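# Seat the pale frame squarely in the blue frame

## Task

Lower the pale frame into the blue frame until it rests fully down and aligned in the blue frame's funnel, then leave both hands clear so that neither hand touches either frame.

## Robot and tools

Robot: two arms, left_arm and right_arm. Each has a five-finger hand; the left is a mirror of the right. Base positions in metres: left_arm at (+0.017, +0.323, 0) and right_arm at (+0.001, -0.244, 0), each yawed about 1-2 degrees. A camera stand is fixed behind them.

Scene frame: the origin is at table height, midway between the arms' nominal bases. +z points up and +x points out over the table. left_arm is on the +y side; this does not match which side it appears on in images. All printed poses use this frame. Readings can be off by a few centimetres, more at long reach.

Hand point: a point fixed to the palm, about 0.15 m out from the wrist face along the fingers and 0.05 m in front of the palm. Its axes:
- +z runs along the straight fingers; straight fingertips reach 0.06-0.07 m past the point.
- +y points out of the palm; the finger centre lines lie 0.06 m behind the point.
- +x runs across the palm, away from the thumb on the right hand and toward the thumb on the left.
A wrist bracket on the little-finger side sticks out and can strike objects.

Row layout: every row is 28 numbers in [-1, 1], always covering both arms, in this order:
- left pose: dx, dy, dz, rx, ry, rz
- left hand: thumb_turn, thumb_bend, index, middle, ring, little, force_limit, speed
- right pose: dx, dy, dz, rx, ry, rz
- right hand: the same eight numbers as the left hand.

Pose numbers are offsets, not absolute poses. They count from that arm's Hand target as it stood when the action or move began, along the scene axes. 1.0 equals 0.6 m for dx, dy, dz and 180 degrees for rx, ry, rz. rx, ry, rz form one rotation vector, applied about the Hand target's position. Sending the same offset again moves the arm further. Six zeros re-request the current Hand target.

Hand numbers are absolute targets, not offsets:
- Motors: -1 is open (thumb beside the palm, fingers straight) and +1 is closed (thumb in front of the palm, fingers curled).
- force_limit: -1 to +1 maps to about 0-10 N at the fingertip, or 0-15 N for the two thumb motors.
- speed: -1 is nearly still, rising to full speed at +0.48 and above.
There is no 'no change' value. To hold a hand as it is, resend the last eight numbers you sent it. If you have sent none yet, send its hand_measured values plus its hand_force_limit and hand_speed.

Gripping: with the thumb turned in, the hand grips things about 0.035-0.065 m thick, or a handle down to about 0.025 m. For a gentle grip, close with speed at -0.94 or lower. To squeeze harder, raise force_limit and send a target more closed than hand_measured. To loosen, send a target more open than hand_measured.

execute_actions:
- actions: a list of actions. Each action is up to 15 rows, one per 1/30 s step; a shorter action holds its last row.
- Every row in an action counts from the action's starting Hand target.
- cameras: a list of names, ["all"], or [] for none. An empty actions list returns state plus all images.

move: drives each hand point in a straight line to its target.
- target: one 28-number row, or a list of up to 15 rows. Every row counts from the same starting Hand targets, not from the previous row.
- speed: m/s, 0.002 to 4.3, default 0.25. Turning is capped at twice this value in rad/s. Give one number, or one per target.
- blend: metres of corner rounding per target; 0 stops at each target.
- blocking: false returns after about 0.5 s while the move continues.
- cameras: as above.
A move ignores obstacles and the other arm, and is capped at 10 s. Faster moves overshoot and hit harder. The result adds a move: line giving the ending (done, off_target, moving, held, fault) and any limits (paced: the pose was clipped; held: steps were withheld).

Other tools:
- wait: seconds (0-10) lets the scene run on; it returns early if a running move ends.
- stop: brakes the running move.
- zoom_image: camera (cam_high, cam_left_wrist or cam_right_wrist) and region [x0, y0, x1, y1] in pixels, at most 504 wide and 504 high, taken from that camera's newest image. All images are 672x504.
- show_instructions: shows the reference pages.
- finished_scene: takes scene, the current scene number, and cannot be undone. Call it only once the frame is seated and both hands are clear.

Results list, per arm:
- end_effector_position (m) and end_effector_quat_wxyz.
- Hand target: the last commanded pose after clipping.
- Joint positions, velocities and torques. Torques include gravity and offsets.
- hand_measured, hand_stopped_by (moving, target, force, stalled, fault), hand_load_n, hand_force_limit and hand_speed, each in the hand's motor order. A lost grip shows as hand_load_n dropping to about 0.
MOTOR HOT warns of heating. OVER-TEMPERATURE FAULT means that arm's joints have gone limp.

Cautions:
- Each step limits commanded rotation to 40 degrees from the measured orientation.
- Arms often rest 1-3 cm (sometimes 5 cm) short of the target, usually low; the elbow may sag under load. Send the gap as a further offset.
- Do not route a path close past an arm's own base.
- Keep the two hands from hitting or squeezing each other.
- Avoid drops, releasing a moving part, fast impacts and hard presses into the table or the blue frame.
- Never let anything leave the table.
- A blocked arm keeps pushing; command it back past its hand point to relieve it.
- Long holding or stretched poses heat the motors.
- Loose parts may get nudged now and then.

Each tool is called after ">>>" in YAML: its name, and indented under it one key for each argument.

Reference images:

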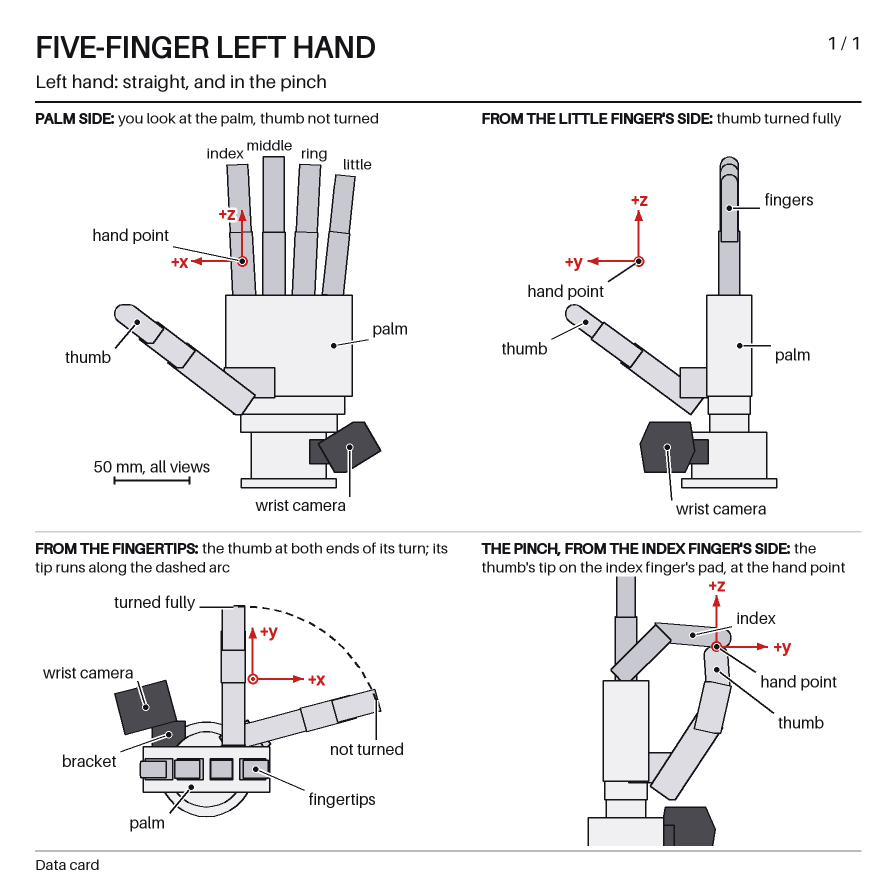

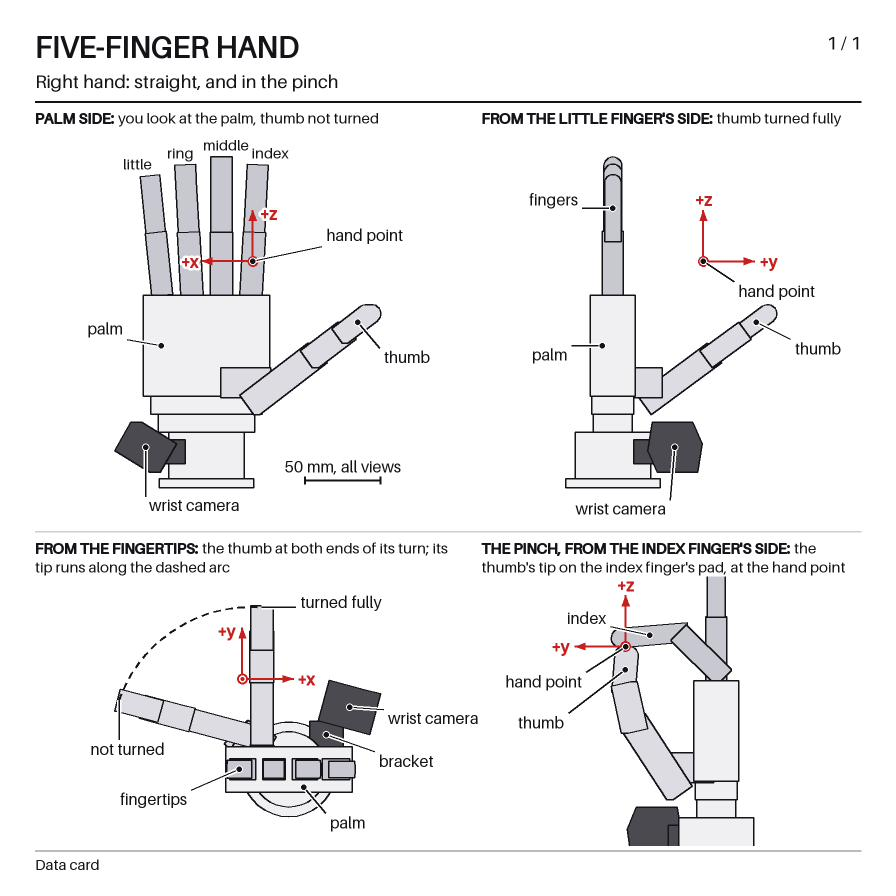

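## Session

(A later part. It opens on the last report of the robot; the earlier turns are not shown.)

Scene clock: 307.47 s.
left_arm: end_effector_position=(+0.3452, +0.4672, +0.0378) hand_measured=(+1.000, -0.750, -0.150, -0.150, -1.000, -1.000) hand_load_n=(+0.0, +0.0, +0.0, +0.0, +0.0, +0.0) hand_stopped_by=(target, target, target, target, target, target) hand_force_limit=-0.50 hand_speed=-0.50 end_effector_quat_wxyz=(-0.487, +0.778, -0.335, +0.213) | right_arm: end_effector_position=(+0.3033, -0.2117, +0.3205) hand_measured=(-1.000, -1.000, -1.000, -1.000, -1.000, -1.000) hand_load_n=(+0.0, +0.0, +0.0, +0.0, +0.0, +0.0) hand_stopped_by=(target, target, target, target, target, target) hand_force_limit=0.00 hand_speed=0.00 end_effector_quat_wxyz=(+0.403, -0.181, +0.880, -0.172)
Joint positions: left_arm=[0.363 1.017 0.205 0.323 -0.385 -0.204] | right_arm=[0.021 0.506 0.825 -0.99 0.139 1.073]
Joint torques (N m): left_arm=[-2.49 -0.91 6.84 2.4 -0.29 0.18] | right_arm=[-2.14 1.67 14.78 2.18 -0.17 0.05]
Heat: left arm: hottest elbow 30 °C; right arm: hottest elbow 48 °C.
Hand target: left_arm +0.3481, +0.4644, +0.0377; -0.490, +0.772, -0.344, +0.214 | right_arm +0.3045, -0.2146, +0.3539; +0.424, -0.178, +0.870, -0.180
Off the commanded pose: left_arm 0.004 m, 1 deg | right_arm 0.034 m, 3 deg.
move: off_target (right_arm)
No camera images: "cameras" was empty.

>>> move:
  target: [0,0,-0.006, 0,0,0, 1,-0.75,-0.15,-0.15,-1,-1,-0.5,-0.5, 0,0,0,0,0,0,-1,-1,-1,-1,-1,-1,0,0]
  cameras: ["cam_left_wrist","cam_high"]
  speed: 0.05

>>> zoom_image:
  camera: "cam_left_wrist"
  region: [150, 100, 400, 350]

>>> zoom_image:
  camera: "cam_high"
  region: [380, 90, 470, 180]

Scene clock: 309.80 s.
left_arm: end_effector_position=(+0.3453, +0.4672, +0.0342) hand_measured=(+1.000, -0.750, -0.150, -0.150, -1.000, -1.000) hand_load_n=(+0.0, +0.0, +0.0, +0.0, +0.0, +0.0) hand_stopped_by=(target, target, target, target, target, target) hand_force_limit=-0.50 hand_speed=-0.50 end_effector_quat_wxyz=(-0.487, +0.778, -0.335, +0.213) | right_arm: end_effector_position=(+0.3033, -0.2117, +0.3205) hand_measured=(-1.000, -1.000, -1.000, -1.000, -1.000, -1.000) hand_load_n=(+0.0, +0.0, +0.0, +0.0, +0.0, +0.0) hand_stopped_by=(target, target, target, target, target, target) hand_force_limit=0.00 hand_speed=0.00 end_effector_quat_wxyz=(+0.403, -0.181, +0.880, -0.172)
Joint positions: left_arm=[0.363 1.035 0.2 0.346 -0.385 -0.204] | right_arm=[0.021 0.506 0.825 -0.99 0.139 1.073]
Joint torques (N m): left_arm=[-2.49 -0.85 6.75 2.48 -0.3 0.17] | right_arm=[-1.85 2.08 14.83 2.02 -0.17 0.04]
Heat: left arm: hottest elbow 31 °C; right arm: hottest elbow 48 °C.
Hand target: left_arm +0.3481, +0.4644, +0.0341; -0.490, +0.772, -0.344, +0.214 | right_arm +0.3045, -0.2146, +0.3539; +0.424, -0.178, +0.870, -0.180
Off the commanded pose: left_arm 0.004 m, 1 deg | right_arm 0.034 m, 3 deg.
move: off_target (right_arm)
Images, in order (width x height): cam_high 672x504, cam_left_wrist 672x504.

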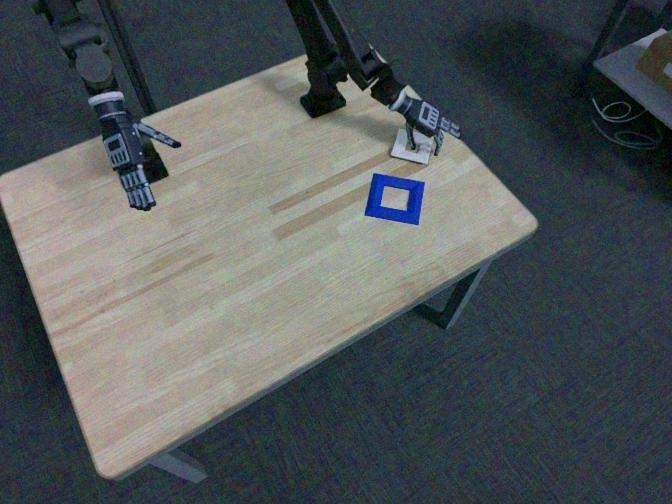

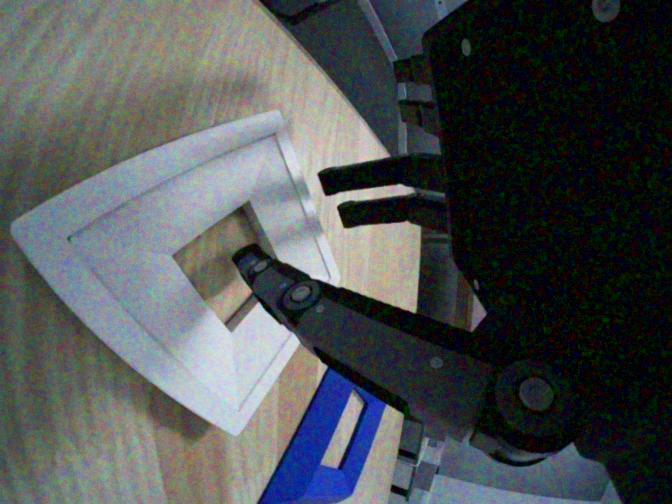

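Scaled by 2.016 from the camera's 672x504 image, which has a finer 960x720 frame.

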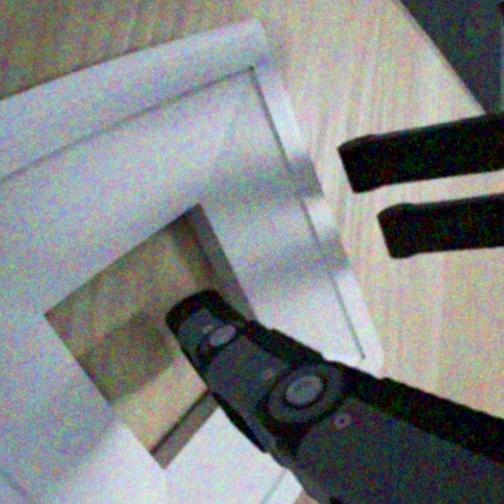

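Scaled by 5.600 from the camera's 672x504 image, which has a finer 960x720 frame.

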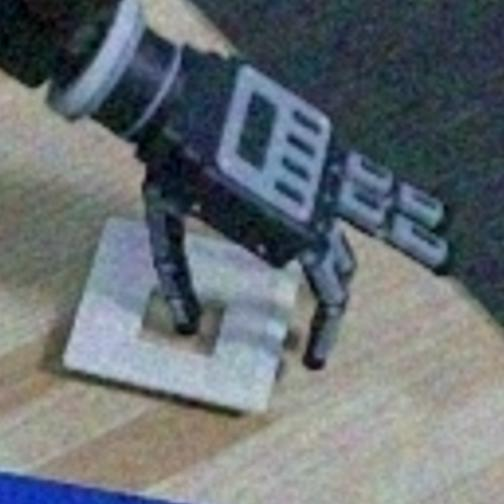

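>>> move:
  target: [0.002,-0.002,-0.009, 0,0,0, 1,-0.75,-0.15,-0.15,-1,-1,-0.5,-0.5, 0,0,0,0,0,0,-1,-1,-1,-1,-1,-1,0,0]
  cameras: ["cam_left_wrist","cam_high"]
  speed: 0.05

>>> zoom_image:
  camera: "cam_left_wrist"
  region: [150, 100, 400, 350]

>>> zoom_image:
  camera: "cam_high"
  region: [380, 90, 470, 180]

Scene clock: 312.57 s.
left_arm: end_effector_position=(+0.3465, +0.4661, +0.0289) hand_measured=(+1.000, -0.750, -0.150, -0.150, -1.000, -1.000) hand_load_n=(+0.0, +0.0, +0.0, +0.0, +0.0, +0.0) hand_stopped_by=(target, target, target, target, target, target) hand_force_limit=-0.50 hand_speed=-0.50 end_effector_quat_wxyz=(-0.487, +0.777, -0.336, +0.213) | right_arm: end_effector_position=(+0.3033, -0.2117, +0.3205) hand_measured=(-1.000, -1.000, -1.000, -1.000, -1.000, -1.000) hand_load_n=(-0.5, +0.0, +0.0, +0.0, +0.0, +0.0) hand_stopped_by=(target, target, target, target, target, target) hand_force_limit=0.00 hand_speed=0.00 end_effector_quat_wxyz=(+0.403, -0.181, +0.880, -0.172)
Joint positions: left_arm=[0.355 1.067 0.195 0.383 -0.391 -0.204] | right_arm=[0.021 0.506 0.825 -0.99 0.139 1.073]
Joint torques (N m): left_arm=[-2.55 -0.97 6.49 2.43 -0.31 0.12] | right_arm=[-1.73 1.96 14.8 2.02 -0.15 0.04]
Heat: left arm: hottest elbow 31 °C; right arm: hottest elbow 48 °C.
Hand target: left_arm +0.3493, +0.4631, +0.0287; -0.490, +0.772, -0.344, +0.214 | right_arm +0.3045, -0.2146, +0.3539; +0.424, -0.178, +0.870, -0.180
Off the commanded pose: left_arm 0.004 m, 1 deg | right_arm 0.034 m, 3 deg.
move: off_target (right_arm)
Images, in order (width x height): cam_high 672x504, cam_left_wrist 672x504.

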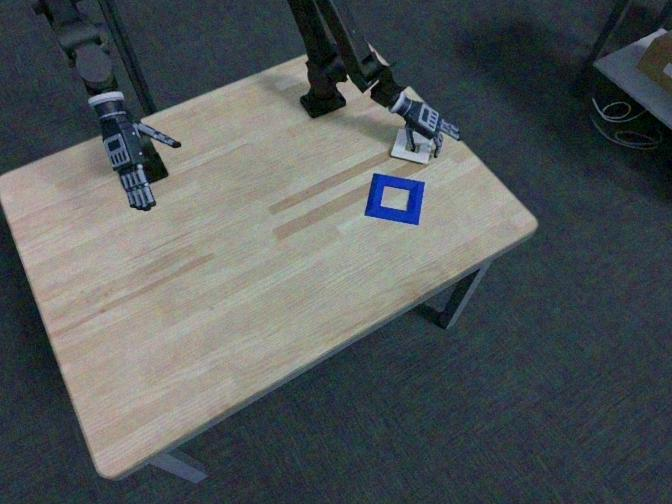

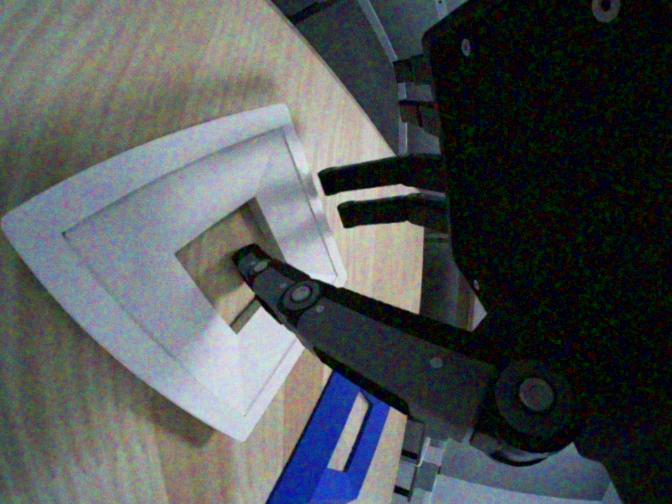

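Scaled by 2.016 from the camera's 672x504 image, which has a finer 960x720 frame.

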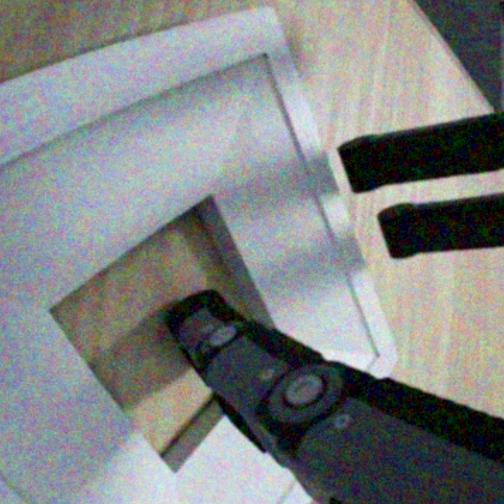

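Scaled by 5.600 from the camera's 672x504 image, which has a finer 960x720 frame.

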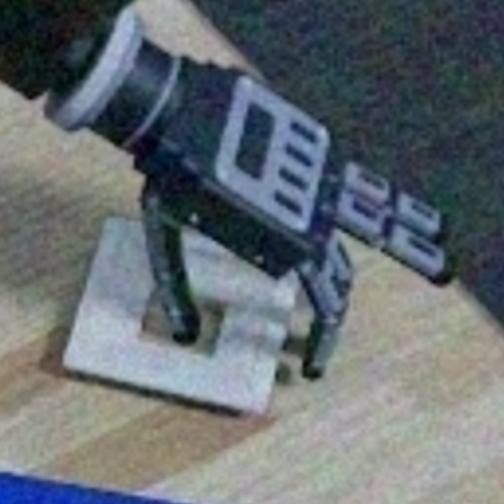

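>>> move:
  target: [0.001,-0.002,-0.007, 0,0,0, 1,-0.75,-0.15,-0.15,-1,-1,-0.5,-0.5, 0,0,0,0,0,0,-1,-1,-1,-1,-1,-1,0,0]
  cameras: ["cam_left_wrist","cam_high"]
  speed: 0.05

>>> zoom_image:
  camera: "cam_left_wrist"
  region: [150, 100, 400, 350]

>>> zoom_image:
  camera: "cam_high"
  region: [380, 90, 470, 180]

Scene clock: 315.50 s.
left_arm: end_effector_position=(+0.3492, +0.4663, +0.0285) hand_measured=(+1.000, -0.750, -0.150, -0.150, -1.000, -1.000) hand_load_n=(-1.0, +1.0, +0.0, +0.0, +0.0, +0.0) hand_stopped_by=(target, target, target, target, target, target) hand_force_limit=-0.50 hand_speed=-0.50 end_effector_quat_wxyz=(-0.491, +0.775, -0.335, +0.215) | right_arm: end_effector_position=(+0.3033, -0.2117, +0.3205) hand_measured=(-1.000, -1.000, -1.000, -1.000, -1.000, -1.000) hand_load_n=(+0.0, +0.0, +0.0, +0.0, +0.0, +0.0) hand_stopped_by=(target, target, target, target, target, target) hand_force_limit=0.00 hand_speed=0.00 end_effector_quat_wxyz=(+0.403, -0.181, +0.880, -0.172)
Joint positions: left_arm=[0.35 1.086 0.193 0.414 -0.398 -0.204] | right_arm=[0.021 0.506 0.825 -0.99 0.139 1.073]
Joint torques (N m): left_arm=[-2.55 -0.73 6.17 2.5 -0.25 0.1] | right_arm=[-1.61 1.85 14.78 2.03 -0.16 0.02]
Heat: left arm: hottest elbow 31 °C; right arm: hottest elbow 48 °C.
Hand target: left_arm +0.3499, +0.4620, +0.0245; -0.490, +0.772, -0.344, +0.214 | right_arm +0.3045, -0.2146, +0.3539; +0.424, -0.178, +0.870, -0.180
Off the commanded pose: left_arm 0.006 m, 1 deg | right_arm 0.034 m, 3 deg.
move: off_target (right_arm)
Images, in order (width x height): cam_high 672x504, cam_left_wrist 672x504.

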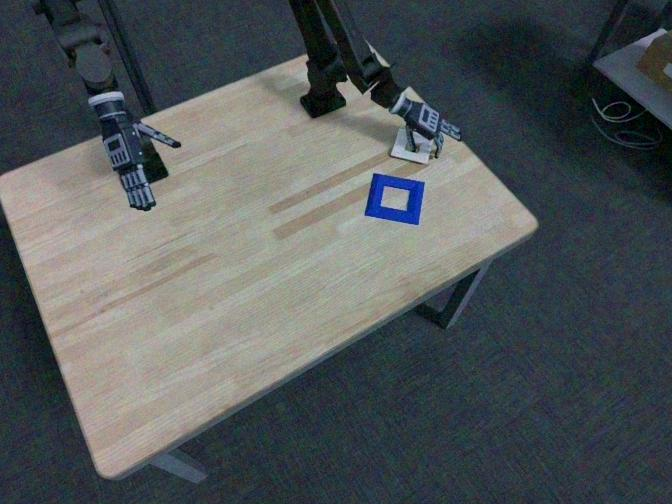

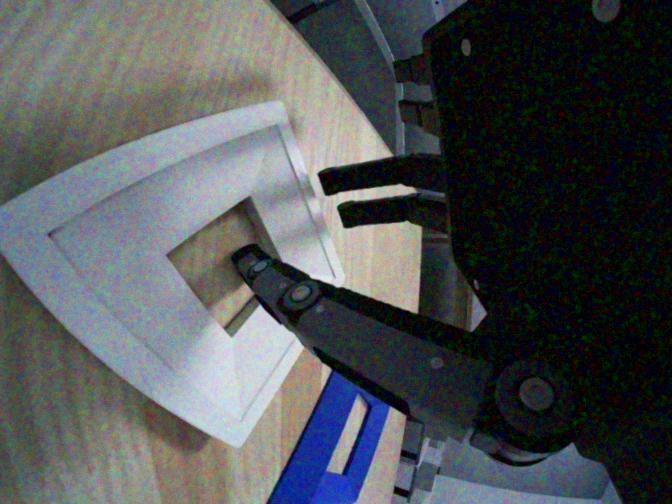

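Scaled by 2.016 from the camera's 672x504 image, which has a finer 960x720 frame.

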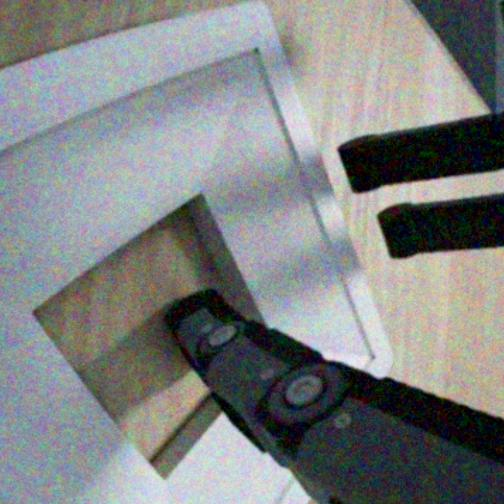

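Scaled by 5.600 from the camera's 672x504 image, which has a finer 960x720 frame.

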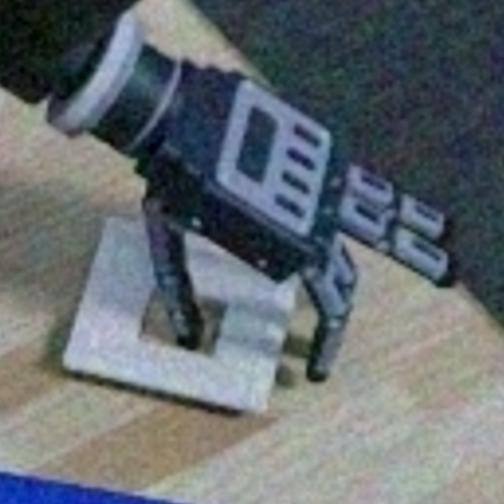

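>>> move:
  target:
    - [0,0,0.005, 0,0,0, 1,-0.75,0.0,0.0,-1,-1,-0.5,-0.5, 0,0,0,0,0,0,-1,-1,-1,-1,-1,-1,0,0]
    - [0,0,0.005, 0,0,0, 1,-0.3,0.0,0.0,-1,-1,-0.5,-0.9, 0,0,0,0,0,0,-1,-1,-1,-1,-1,-1,0,0]
  cameras: ["cam_left_wrist","cam_high"]
  speed: 0.05

>>> zoom_image:
  camera: "cam_left_wrist"
  region: [150, 100, 400, 350]

>>> zoom_image:
  camera: "cam_high"
  region: [380, 90, 470, 180]

Scene clock: 325.20 s.
left_arm: end_effector_position=(+0.3493, +0.4661, +0.0285) hand_measured=(+1.000, -0.300, +0.000, +0.000, -1.000, -1.000) hand_load_n=(+0.0, +0.0, +0.0, +0.0, +0.0, +0.0) hand_stopped_by=(target, target, target, target, target, target) hand_force_limit=-0.50 hand_speed=-0.90 end_effector_quat_wxyz=(-0.491, +0.775, -0.335, +0.215) | right_arm: end_effector_position=(+0.3033, -0.2117, +0.3205) hand_measured=(-1.000, -1.000, -1.000, -1.000, -1.000, -1.000) hand_load_n=(-0.5, +0.0, +0.0, +0.0, +0.0, +0.0) hand_stopped_by=(target, target, target, target, target, target) hand_force_limit=0.00 hand_speed=0.00 end_effector_quat_wxyz=(+0.403, -0.181, +0.880, -0.172)
Joint positions: left_arm=[0.349 1.086 0.193 0.414 -0.398 -0.204] | right_arm=[0.021 0.506 0.825 -0.99 0.139 1.073]
Joint torques (N m): left_arm=[-2.43 -1.79 6.48 1.65 -0.26 0.1] | right_arm=[-1.67 1.67 14.8 2.07 -0.2 0.04]
Heat: left arm: hottest elbow 30 °C; right arm: hottest elbow 49 °C.
Hand target: left_arm +0.3499, +0.4620, +0.0275; -0.490, +0.772, -0.344, +0.214 | right_arm +0.3045, -0.2146, +0.3539; +0.424, -0.178, +0.870, -0.180
Off the commanded pose: left_arm 0.004 m, 1 deg | right_arm 0.034 m, 3 deg.
move: off_target (right_arm)
Images, in order (width x height): cam_high 672x504, cam_left_wrist 672x504.

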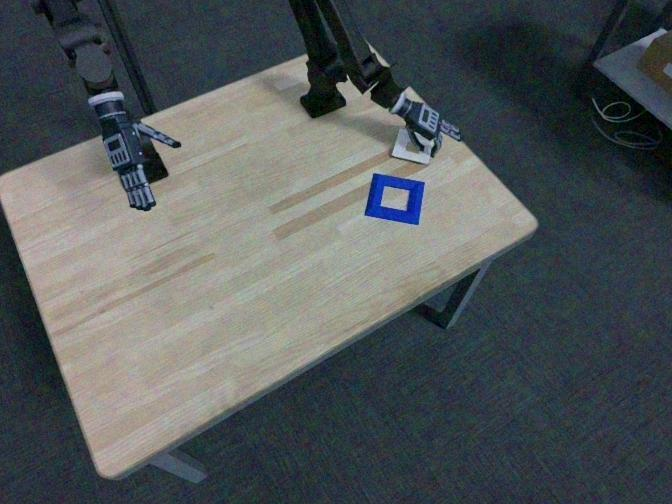

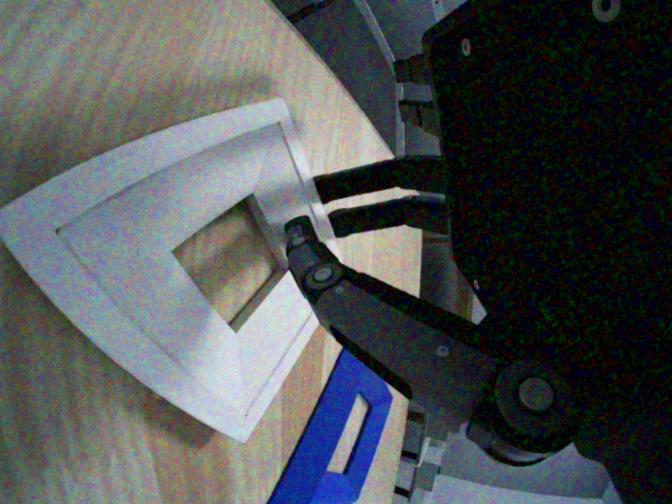

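Scaled by 2.016 from the camera's 672x504 image, which has a finer 960x720 frame.

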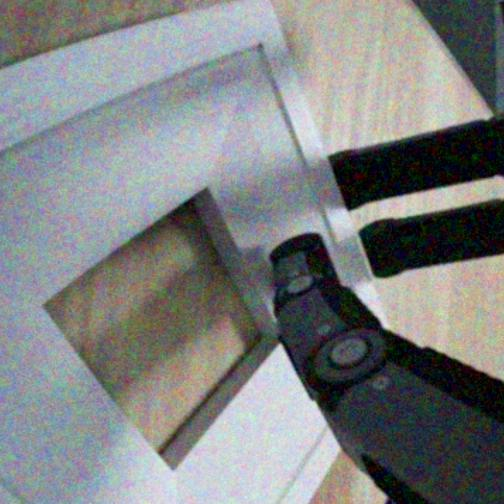

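Scaled by 5.600 from the camera's 672x504 image, which has a finer 960x720 frame.

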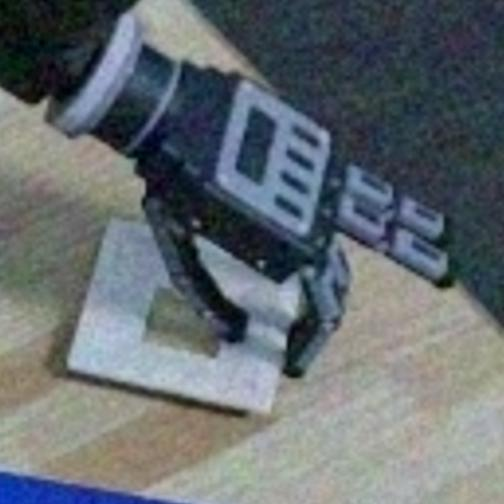

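>>> move:
  target:
    - [0,0,0.06, 0,0,0, 1,-0.3,0.0,0.0,-1,-1,-0.5,-0.5, 0,0,0,0,0,0,-1,-1,-1,-1,-1,-1,0,0]
    - [0.024,0.0278,0.055, -0.0758,0.0812,0, 1,-1,0.3,0.3,-1,-1,-0.5,0, 0,0,0,0,0,0,-1,-1,-1,-1,-1,-1,0,0]
    - [0.024,0.0278,0.030, -0.0758,0.0812,0, 1,-1,0.3,0.3,-1,-1,-0.5,0, 0,0,0,0,0,0,-1,-1,-1,-1,-1,-1,0,0]
  cameras: ["cam_left_wrist","cam_high"]
  speed: 0.12

>>> zoom_image:
  camera: "cam_left_wrist"
  region: [40, 90, 400, 420]

>>> zoom_image:
  camera: "cam_high"
  region: [380, 90, 470, 180]

Scene clock: 339.53 s.
left_arm: end_effector_position=(+0.3525, +0.4695, +0.0369) hand_measured=(+1.000, -1.000, +0.300, +0.300, -1.000, -1.000) hand_load_n=(+0.0, +0.0, +0.0, +0.0, +0.0, +0.0) hand_stopped_by=(target, target, target, target, target, target) hand_force_limit=-0.50 hand_speed=0.00 end_effector_quat_wxyz=(-0.339, +0.844, -0.391, +0.144) | right_arm: end_effector_position=(+0.3033, -0.2117, +0.3205) hand_measured=(-1.000, -1.000, -1.000, -1.000, -1.000, -1.000) hand_load_n=(+0.0, +0.0, +0.0, +0.0, +0.0, +0.0) hand_stopped_by=(target, target, target, target, target, target) hand_force_limit=0.00 hand_speed=0.00 end_effector_quat_wxyz=(+0.403, -0.181, +0.880, -0.172)
Joint positions: left_arm=[0.453 1.111 0.483 -0.216 -0.22 -0.209] | right_arm=[0.021 0.506 0.825 -0.99 0.139 1.073]
Joint torques (N m): left_arm=[-0.21 -2.43 9.18 2.09 -0.11 -0.18] | right_arm=[-1.67 1.85 14.79 2 -0.18 0.05]
Heat: left arm: hottest elbow 31 °C; right arm: hottest elbow 49 °C.
Hand target: left_arm +0.3644, +0.4787, +0.0456; -0.347, +0.845, -0.376, +0.154 | right_arm +0.3045, -0.2146, +0.3539; +0.424, -0.178, +0.870, -0.180
Off the commanded pose: left_arm 0.017 m, 2 deg | right_arm 0.034 m, 3 deg.
move: off_target (left_arm, right_arm); target 2's new numbers were sent with left_arm's hand 0.026 m and 2 deg from that target
Images, in order (width x height): cam_high 672x504, cam_left_wrist 672x504.

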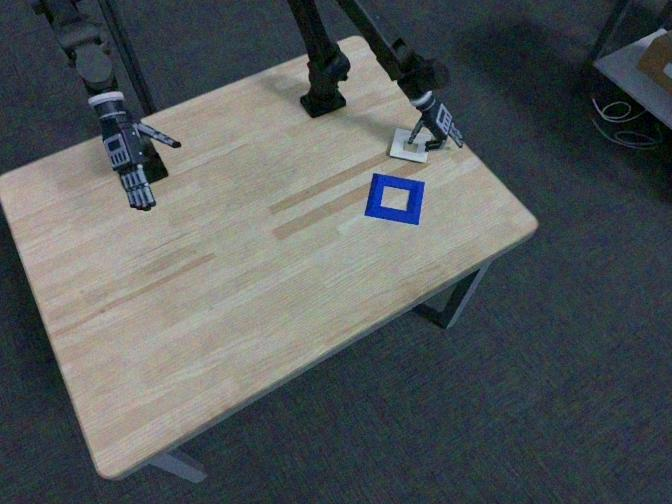

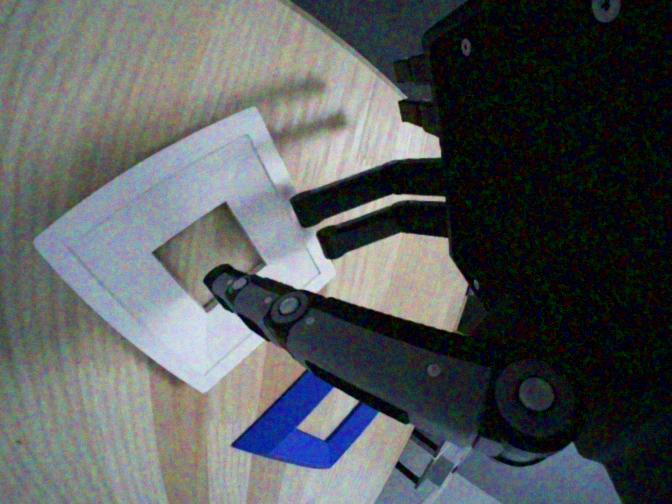

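Scaled by 1.400 from the camera's 672x504 image, which has a finer 960x720 frame.

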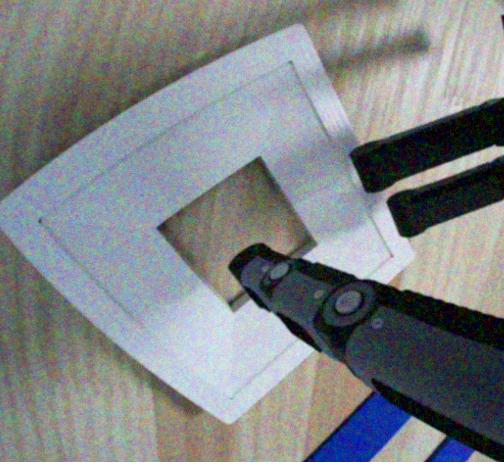

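Scaled by 5.600 from the camera's 672x504 image, which has a finer 960x720 frame.

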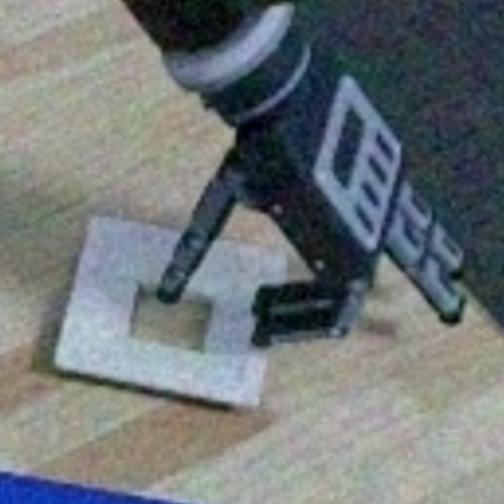

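>>> move:
  target:
    - [0,0.01,0.05, 0,0,0.0317, 1,-1,0.3,0.3,-1,-1,-0.5,0, 0,0,0,0,0,0,-1,-1,-1,-1,-1,-1,0,0]
    - [-0.0175,-0.001,0.0073, 0,0,0.0317, 1,-1,0.3,0.3,-1,-1,-0.5,0, 0,0,0,0,0,0,-1,-1,-1,-1,-1,-1,0,0]
  cameras: ["cam_left_wrist","cam_high"]
  speed: 0.12

>>> zoom_image:
  camera: "cam_left_wrist"
  region: [40, 90, 400, 420]

>>> zoom_image:
  camera: "cam_high"
  region: [380, 90, 470, 180]

Scene clock: 348.83 s.
left_arm: end_effector_position=(+0.3481, +0.4793, +0.0491) hand_measured=(+1.000, -1.000, +0.300, +0.300, -1.000, -1.000) hand_load_n=(+0.0, -0.5, +0.0, +0.0, +0.0, +0.0) hand_stopped_by=(target, target, target, target, target, target) hand_force_limit=-0.50 hand_speed=0.00 end_effector_quat_wxyz=(-0.352, +0.863, -0.338, +0.130) | right_arm: end_effector_position=(+0.3033, -0.2117, +0.3205) hand_measured=(-1.000, -1.000, -1.000, -1.000, -1.000, -1.000) hand_load_n=(+0.0, -0.5, +0.0, +0.0, +0.0, +0.5) hand_stopped_by=(target, target, target, target, target, target) hand_force_limit=0.00 hand_speed=0.00 end_effector_quat_wxyz=(+0.403, -0.181, +0.880, -0.172)
Joint positions: left_arm=[0.453 1.077 0.496 -0.269 -0.296 -0.301] | right_arm=[0.021 0.506 0.825 -0.99 0.139 1.073]
Joint torques (N m): left_arm=[-2.02 -2.55 7.86 2.1 -0.33 -0.19] | right_arm=[-1.85 1.61 14.8 2.1 -0.14 0.04]
Heat: left arm: hottest elbow 31 °C; right arm: hottest elbow 49 °C.
Hand target: left_arm +0.3538, +0.4781, +0.0499; -0.355, +0.863, -0.333, +0.137 | right_arm +0.3045, -0.2146, +0.3539; +0.424, -0.178, +0.870, -0.180
Off the commanded pose: left_arm 0.006 m, 1 deg | right_arm 0.034 m, 3 deg.
move: off_target (right_arm)
Images, in order (width x height): cam_high 672x504, cam_left_wrist 672x504.

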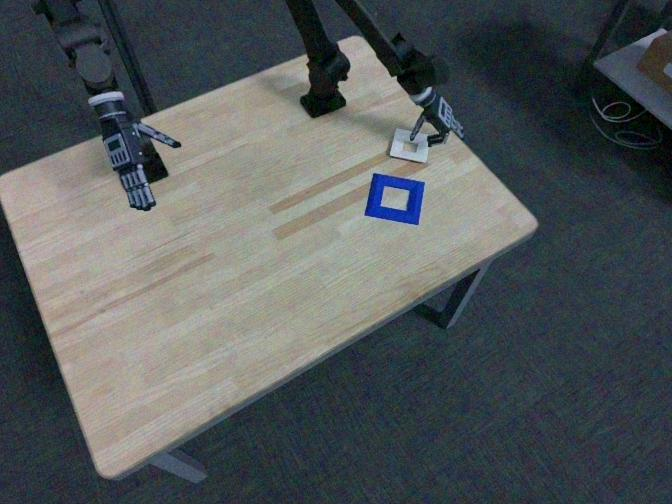

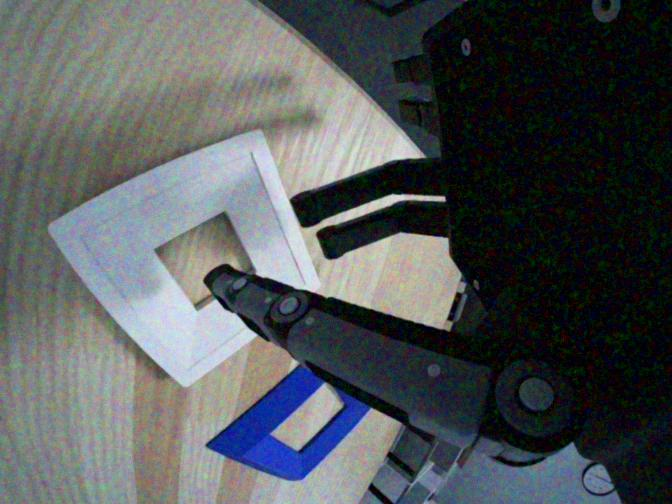

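Scaled by 1.400 from the camera's 672x504 image, which has a finer 960x720 frame.

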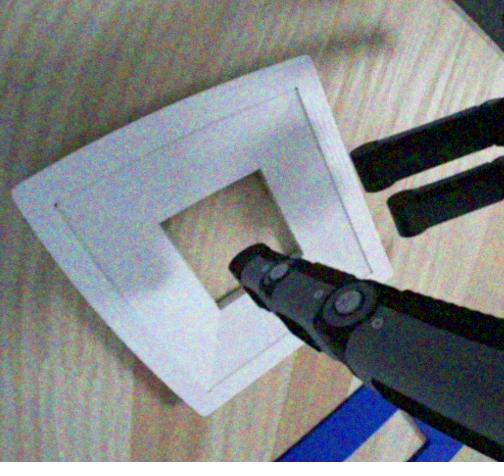

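Scaled by 5.600 from the camera's 672x504 image, which has a finer 960x720 frame.

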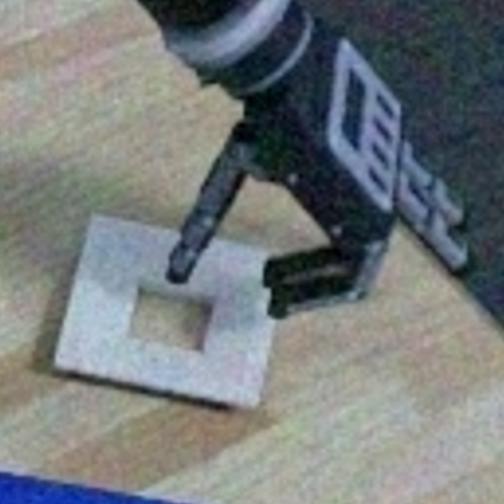

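>>> move:
  target: [0.0037,-0.0013,-0.0473, 0,0,0, 1,-1,0.3,0.3,-1,-1,-0.5,0, 0,0,0,0,0,0,-1,-1,-1,-1,-1,-1,0,0]
  cameras: ["cam_left_wrist","cam_high"]
  speed: 0.06

>>> zoom_image:
  camera: "cam_left_wrist"
  region: [40, 90, 400, 420]

>>> zoom_image:
  camera: "cam_high"
  region: [380, 90, 470, 180]

Scene clock: 354.87 s.
left_arm: end_effector_position=(+0.3538, +0.4822, +0.0271) hand_measured=(+1.000, -1.000, +0.300, +0.300, -1.000, -1.000) hand_load_n=(+0.0, +0.0, +0.0, -1.0, +0.0, +0.0) hand_stopped_by=(target, target, target, target, target, target) hand_force_limit=-0.50 hand_speed=0.00 end_effector_quat_wxyz=(-0.358, +0.862, -0.333, +0.134) | right_arm: end_effector_position=(+0.3033, -0.2117, +0.3205) hand_measured=(-1.000, -1.000, -1.000, -1.000, -1.000, -1.000) hand_load_n=(+0.0, +0.0, -0.5, +0.0, +0.0, +0.0) hand_stopped_by=(target, target, target, target, target, target) hand_force_limit=0.00 hand_speed=0.00 end_effector_quat_wxyz=(+0.403, -0.181, +0.880, -0.172)
Joint positions: left_arm=[0.451 1.147 0.463 -0.15 -0.301 -0.306] | right_arm=[0.021 0.506 0.825 -0.99 0.139 1.073]
Joint torques (N m): left_arm=[-2.37 -2.14 6.83 1.99 -0.3 -0.18] | right_arm=[-1.67 1.55 14.71 2.13 -0.18 0.05]
Heat: left arm: hottest elbow 31 °C; right arm: hottest elbow 49 °C.
Hand target: left_arm +0.3560, +0.4773, +0.0215; -0.354, +0.863, -0.333, +0.136 | right_arm +0.3045, -0.2146, +0.3539; +0.424, -0.178, +0.870, -0.180
Off the commanded pose: left_arm 0.008 m, 1 deg | right_arm 0.034 m, 3 deg.
move: off_target (right_arm)
Images, in order (width x height): cam_high 672x504, cam_left_wrist 672x504.

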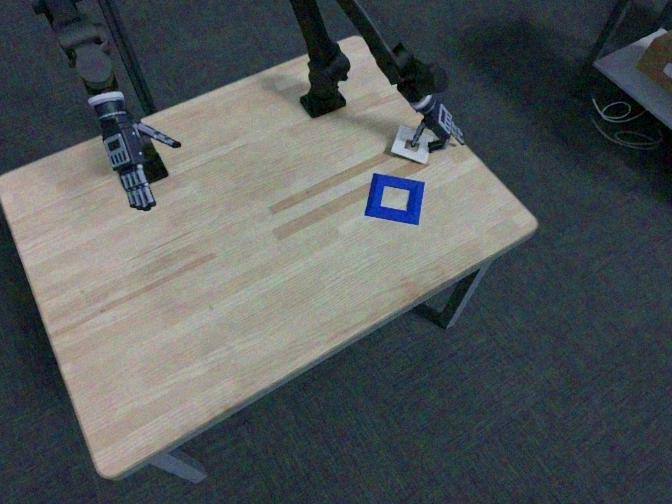

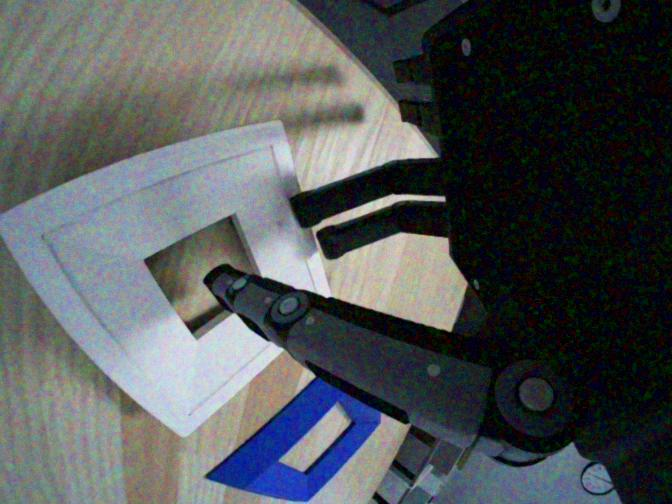

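Scaled by 1.400 from the camera's 672x504 image, which has a finer 960x720 frame.

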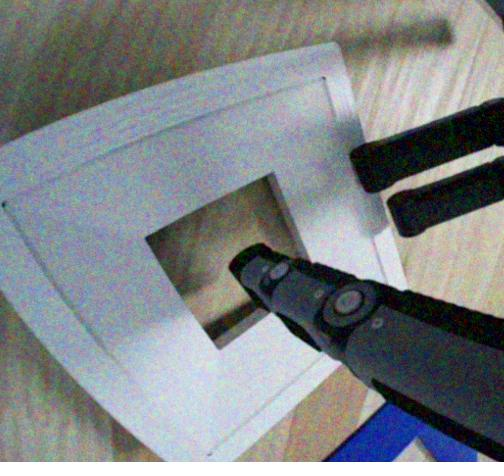

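Scaled by 5.600 from the camera's 672x504 image, which has a finer 960x720 frame.

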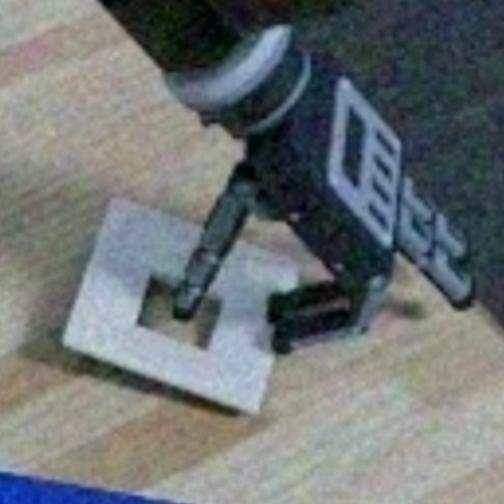

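>>> move:
  target:
    - [0,0,0.05, 0,0,0, 1,-1,0.3,0.3,-1,-1,-0.5,0, 0,0,0,0,0,0,-1,-1,-1,-1,-1,-1,0,0]
    - [-0.003,-0.001,0.055, 0.0438,-0.0394,0, 1,-1,0.1,0.1,-1,-1,-0.5,0, 0,0,0,0,0,0,-1,-1,-1,-1,-1,-1,0,0]
  cameras: ["cam_left_wrist","cam_high"]
  speed: 0.12

>>> zoom_image:
  camera: "cam_left_wrist"
  region: [40, 90, 400, 420]

>>> zoom_image:
  camera: "cam_high"
  region: [380, 90, 470, 180]

Scene clock: 367.90 s.
left_arm: end_effector_position=(+0.3491, +0.4791, +0.0489) hand_measured=(+1.000, -1.000, +0.100, +0.100, -1.000, -1.000) hand_load_n=(+0.0, +0.0, +0.0, +0.0, +0.0, +0.0) hand_stopped_by=(target, target, target, target, target, target) hand_force_limit=-0.50 hand_speed=0.00 end_effector_quat_wxyz=(-0.425, +0.834, -0.314, +0.158) | right_arm: end_effector_position=(+0.3033, -0.2117, +0.3205) hand_measured=(-1.000, -1.000, -1.000, -1.000, -1.000, -1.000) hand_load_n=(+0.0, +0.0, +0.0, +0.0, +0.0, +0.0) hand_stopped_by=(target, target, target, target, target, target) hand_force_limit=0.00 hand_speed=0.00 end_effector_quat_wxyz=(+0.403, -0.181, +0.880, -0.172)
Joint positions: left_arm=[0.397 1.021 0.376 -0.047 -0.398 -0.307] | right_arm=[0.021 0.506 0.825 -0.99 0.139 1.073]
Joint torques (N m): left_arm=[-2.61 -3.02 7.56 2.3 -0.35 0.1] | right_arm=[-1.38 1.61 14.79 2.15 -0.17 0.05]
Heat: left arm: hottest elbow 32 °C; right arm: hottest elbow 50 °C.
Hand target: left_arm +0.3542, +0.4767, +0.0546; -0.433, +0.827, -0.319, +0.166 | right_arm +0.3045, -0.2146, +0.3539; +0.424, -0.178, +0.870, -0.180
Off the commanded pose: left_arm 0.008 m, 2 deg | right_arm 0.034 m, 3 deg.
move: off_target (right_arm)
Images, in order (width x height): cam_high 672x504, cam_left_wrist 672x504.

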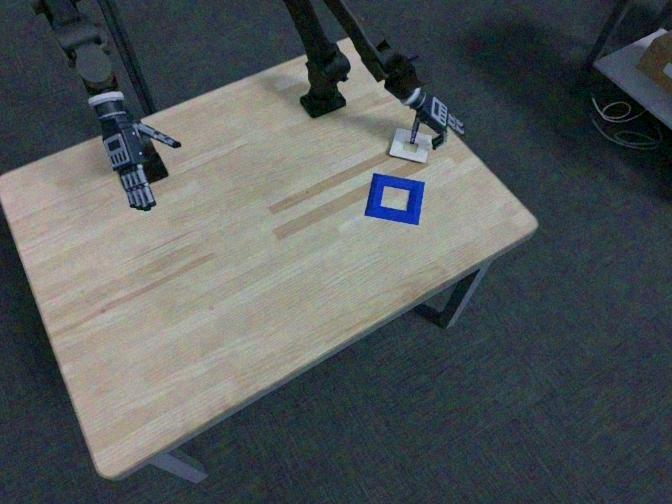

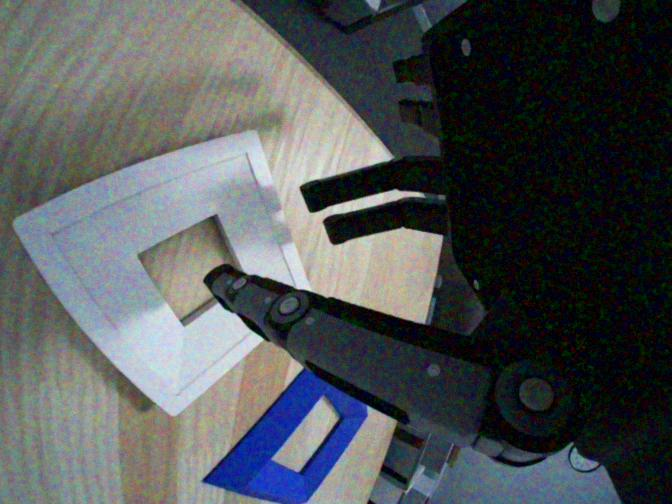

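Scaled by 1.400 from the camera's 672x504 image, which has a finer 960x720 frame.

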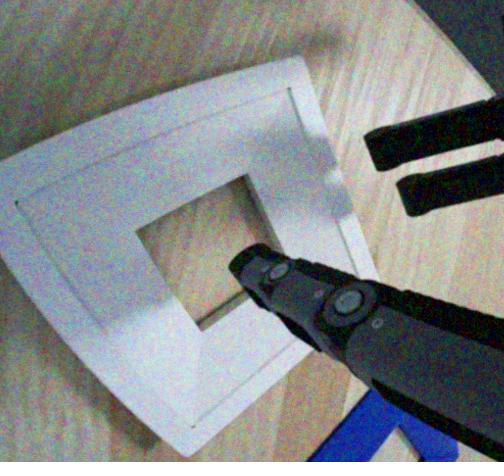

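Scaled by 5.600 from the camera's 672x504 image, which has a finer 960x720 frame.

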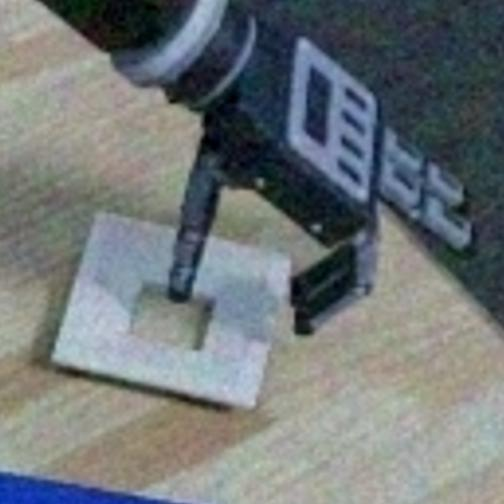

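>>> move:
  target: [0,-0.002,-0.041, 0,0,-0.012, 1,-1,0.1,0.1,-1,-1,-0.5,0, 0,0,0,0,0,0,-1,-1,-1,-1,-1,-1,0,0]
  cameras: ["cam_left_wrist","cam_high"]
  speed: 0.06

>>> zoom_image:
  camera: "cam_left_wrist"
  region: [40, 90, 400, 420]

>>> zoom_image:
  camera: "cam_high"
  region: [380, 90, 470, 180]

Scene clock: 373.80 s.
left_arm: end_effector_position=(+0.3525, +0.4743, +0.0307) hand_measured=(+1.000, -1.000, +0.100, +0.100, -1.000, -1.000) hand_load_n=(+0.0, +0.0, +0.0, +0.0, +0.0, +0.0) hand_stopped_by=(target, target, target, target, target, target) hand_force_limit=-0.50 hand_speed=0.00 end_effector_quat_wxyz=(-0.427, +0.824, -0.329, +0.175) | right_arm: end_effector_position=(+0.3033, -0.2117, +0.3205) hand_measured=(-1.000, -1.000, -1.000, -1.000, -1.000, -1.000) hand_load_n=(+0.0, +0.0, +0.0, -0.5, +0.0, +0.0) hand_stopped_by=(target, target, target, target, target, target) hand_force_limit=0.00 hand_speed=0.00 end_effector_quat_wxyz=(+0.403, -0.181, +0.880, -0.172)
Joint positions: left_arm=[0.397 1.078 0.331 0.085 -0.363 -0.279] | right_arm=[0.021 0.506 0.825 -0.99 0.139 1.073]
Joint torques (N m): left_arm=[-1.32 -1.61 7.17 2.3 -0.13 0.17] | right_arm=[-2.08 1.79 14.9 2.13 -0.15 0.07]
Heat: left arm: hottest elbow 31 °C; right arm: hottest elbow 50 °C.
Hand target: left_arm +0.3543, +0.4755, +0.0300; -0.430, +0.820, -0.335, +0.174 | right_arm +0.3045, -0.2146, +0.3539; +0.424, -0.178, +0.870, -0.180
Off the commanded pose: left_arm 0.002 m, 1 deg | right_arm 0.034 m, 3 deg.
move: off_target (right_arm)
Images, in order (width x height): cam_high 672x504, cam_left_wrist 672x504.

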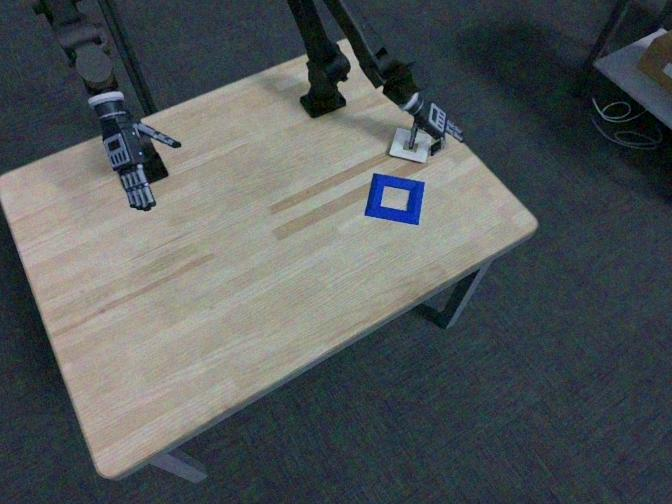

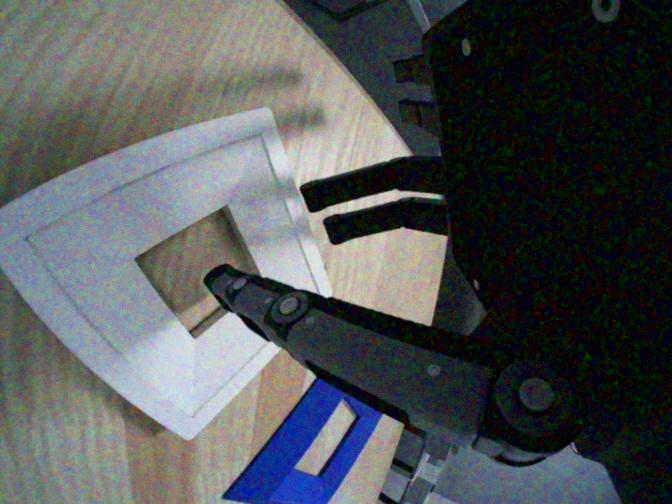

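Scaled by 1.400 from the camera's 672x504 image, which has a finer 960x720 frame.

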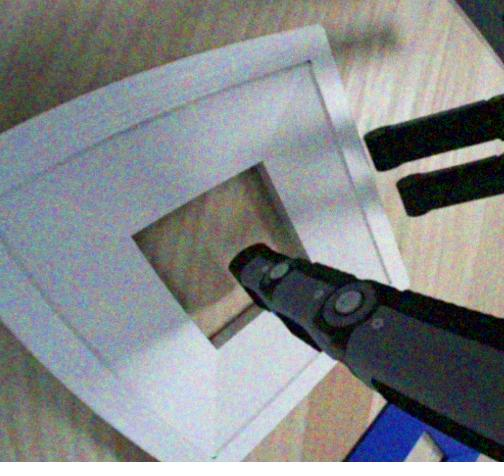

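Scaled by 5.600 from the camera's 672x504 image, which has a finer 960x720 frame.

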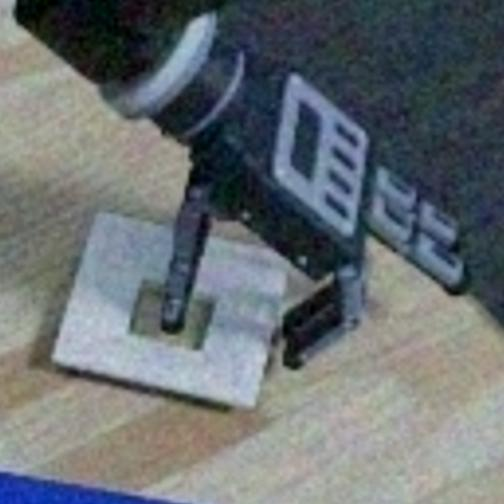

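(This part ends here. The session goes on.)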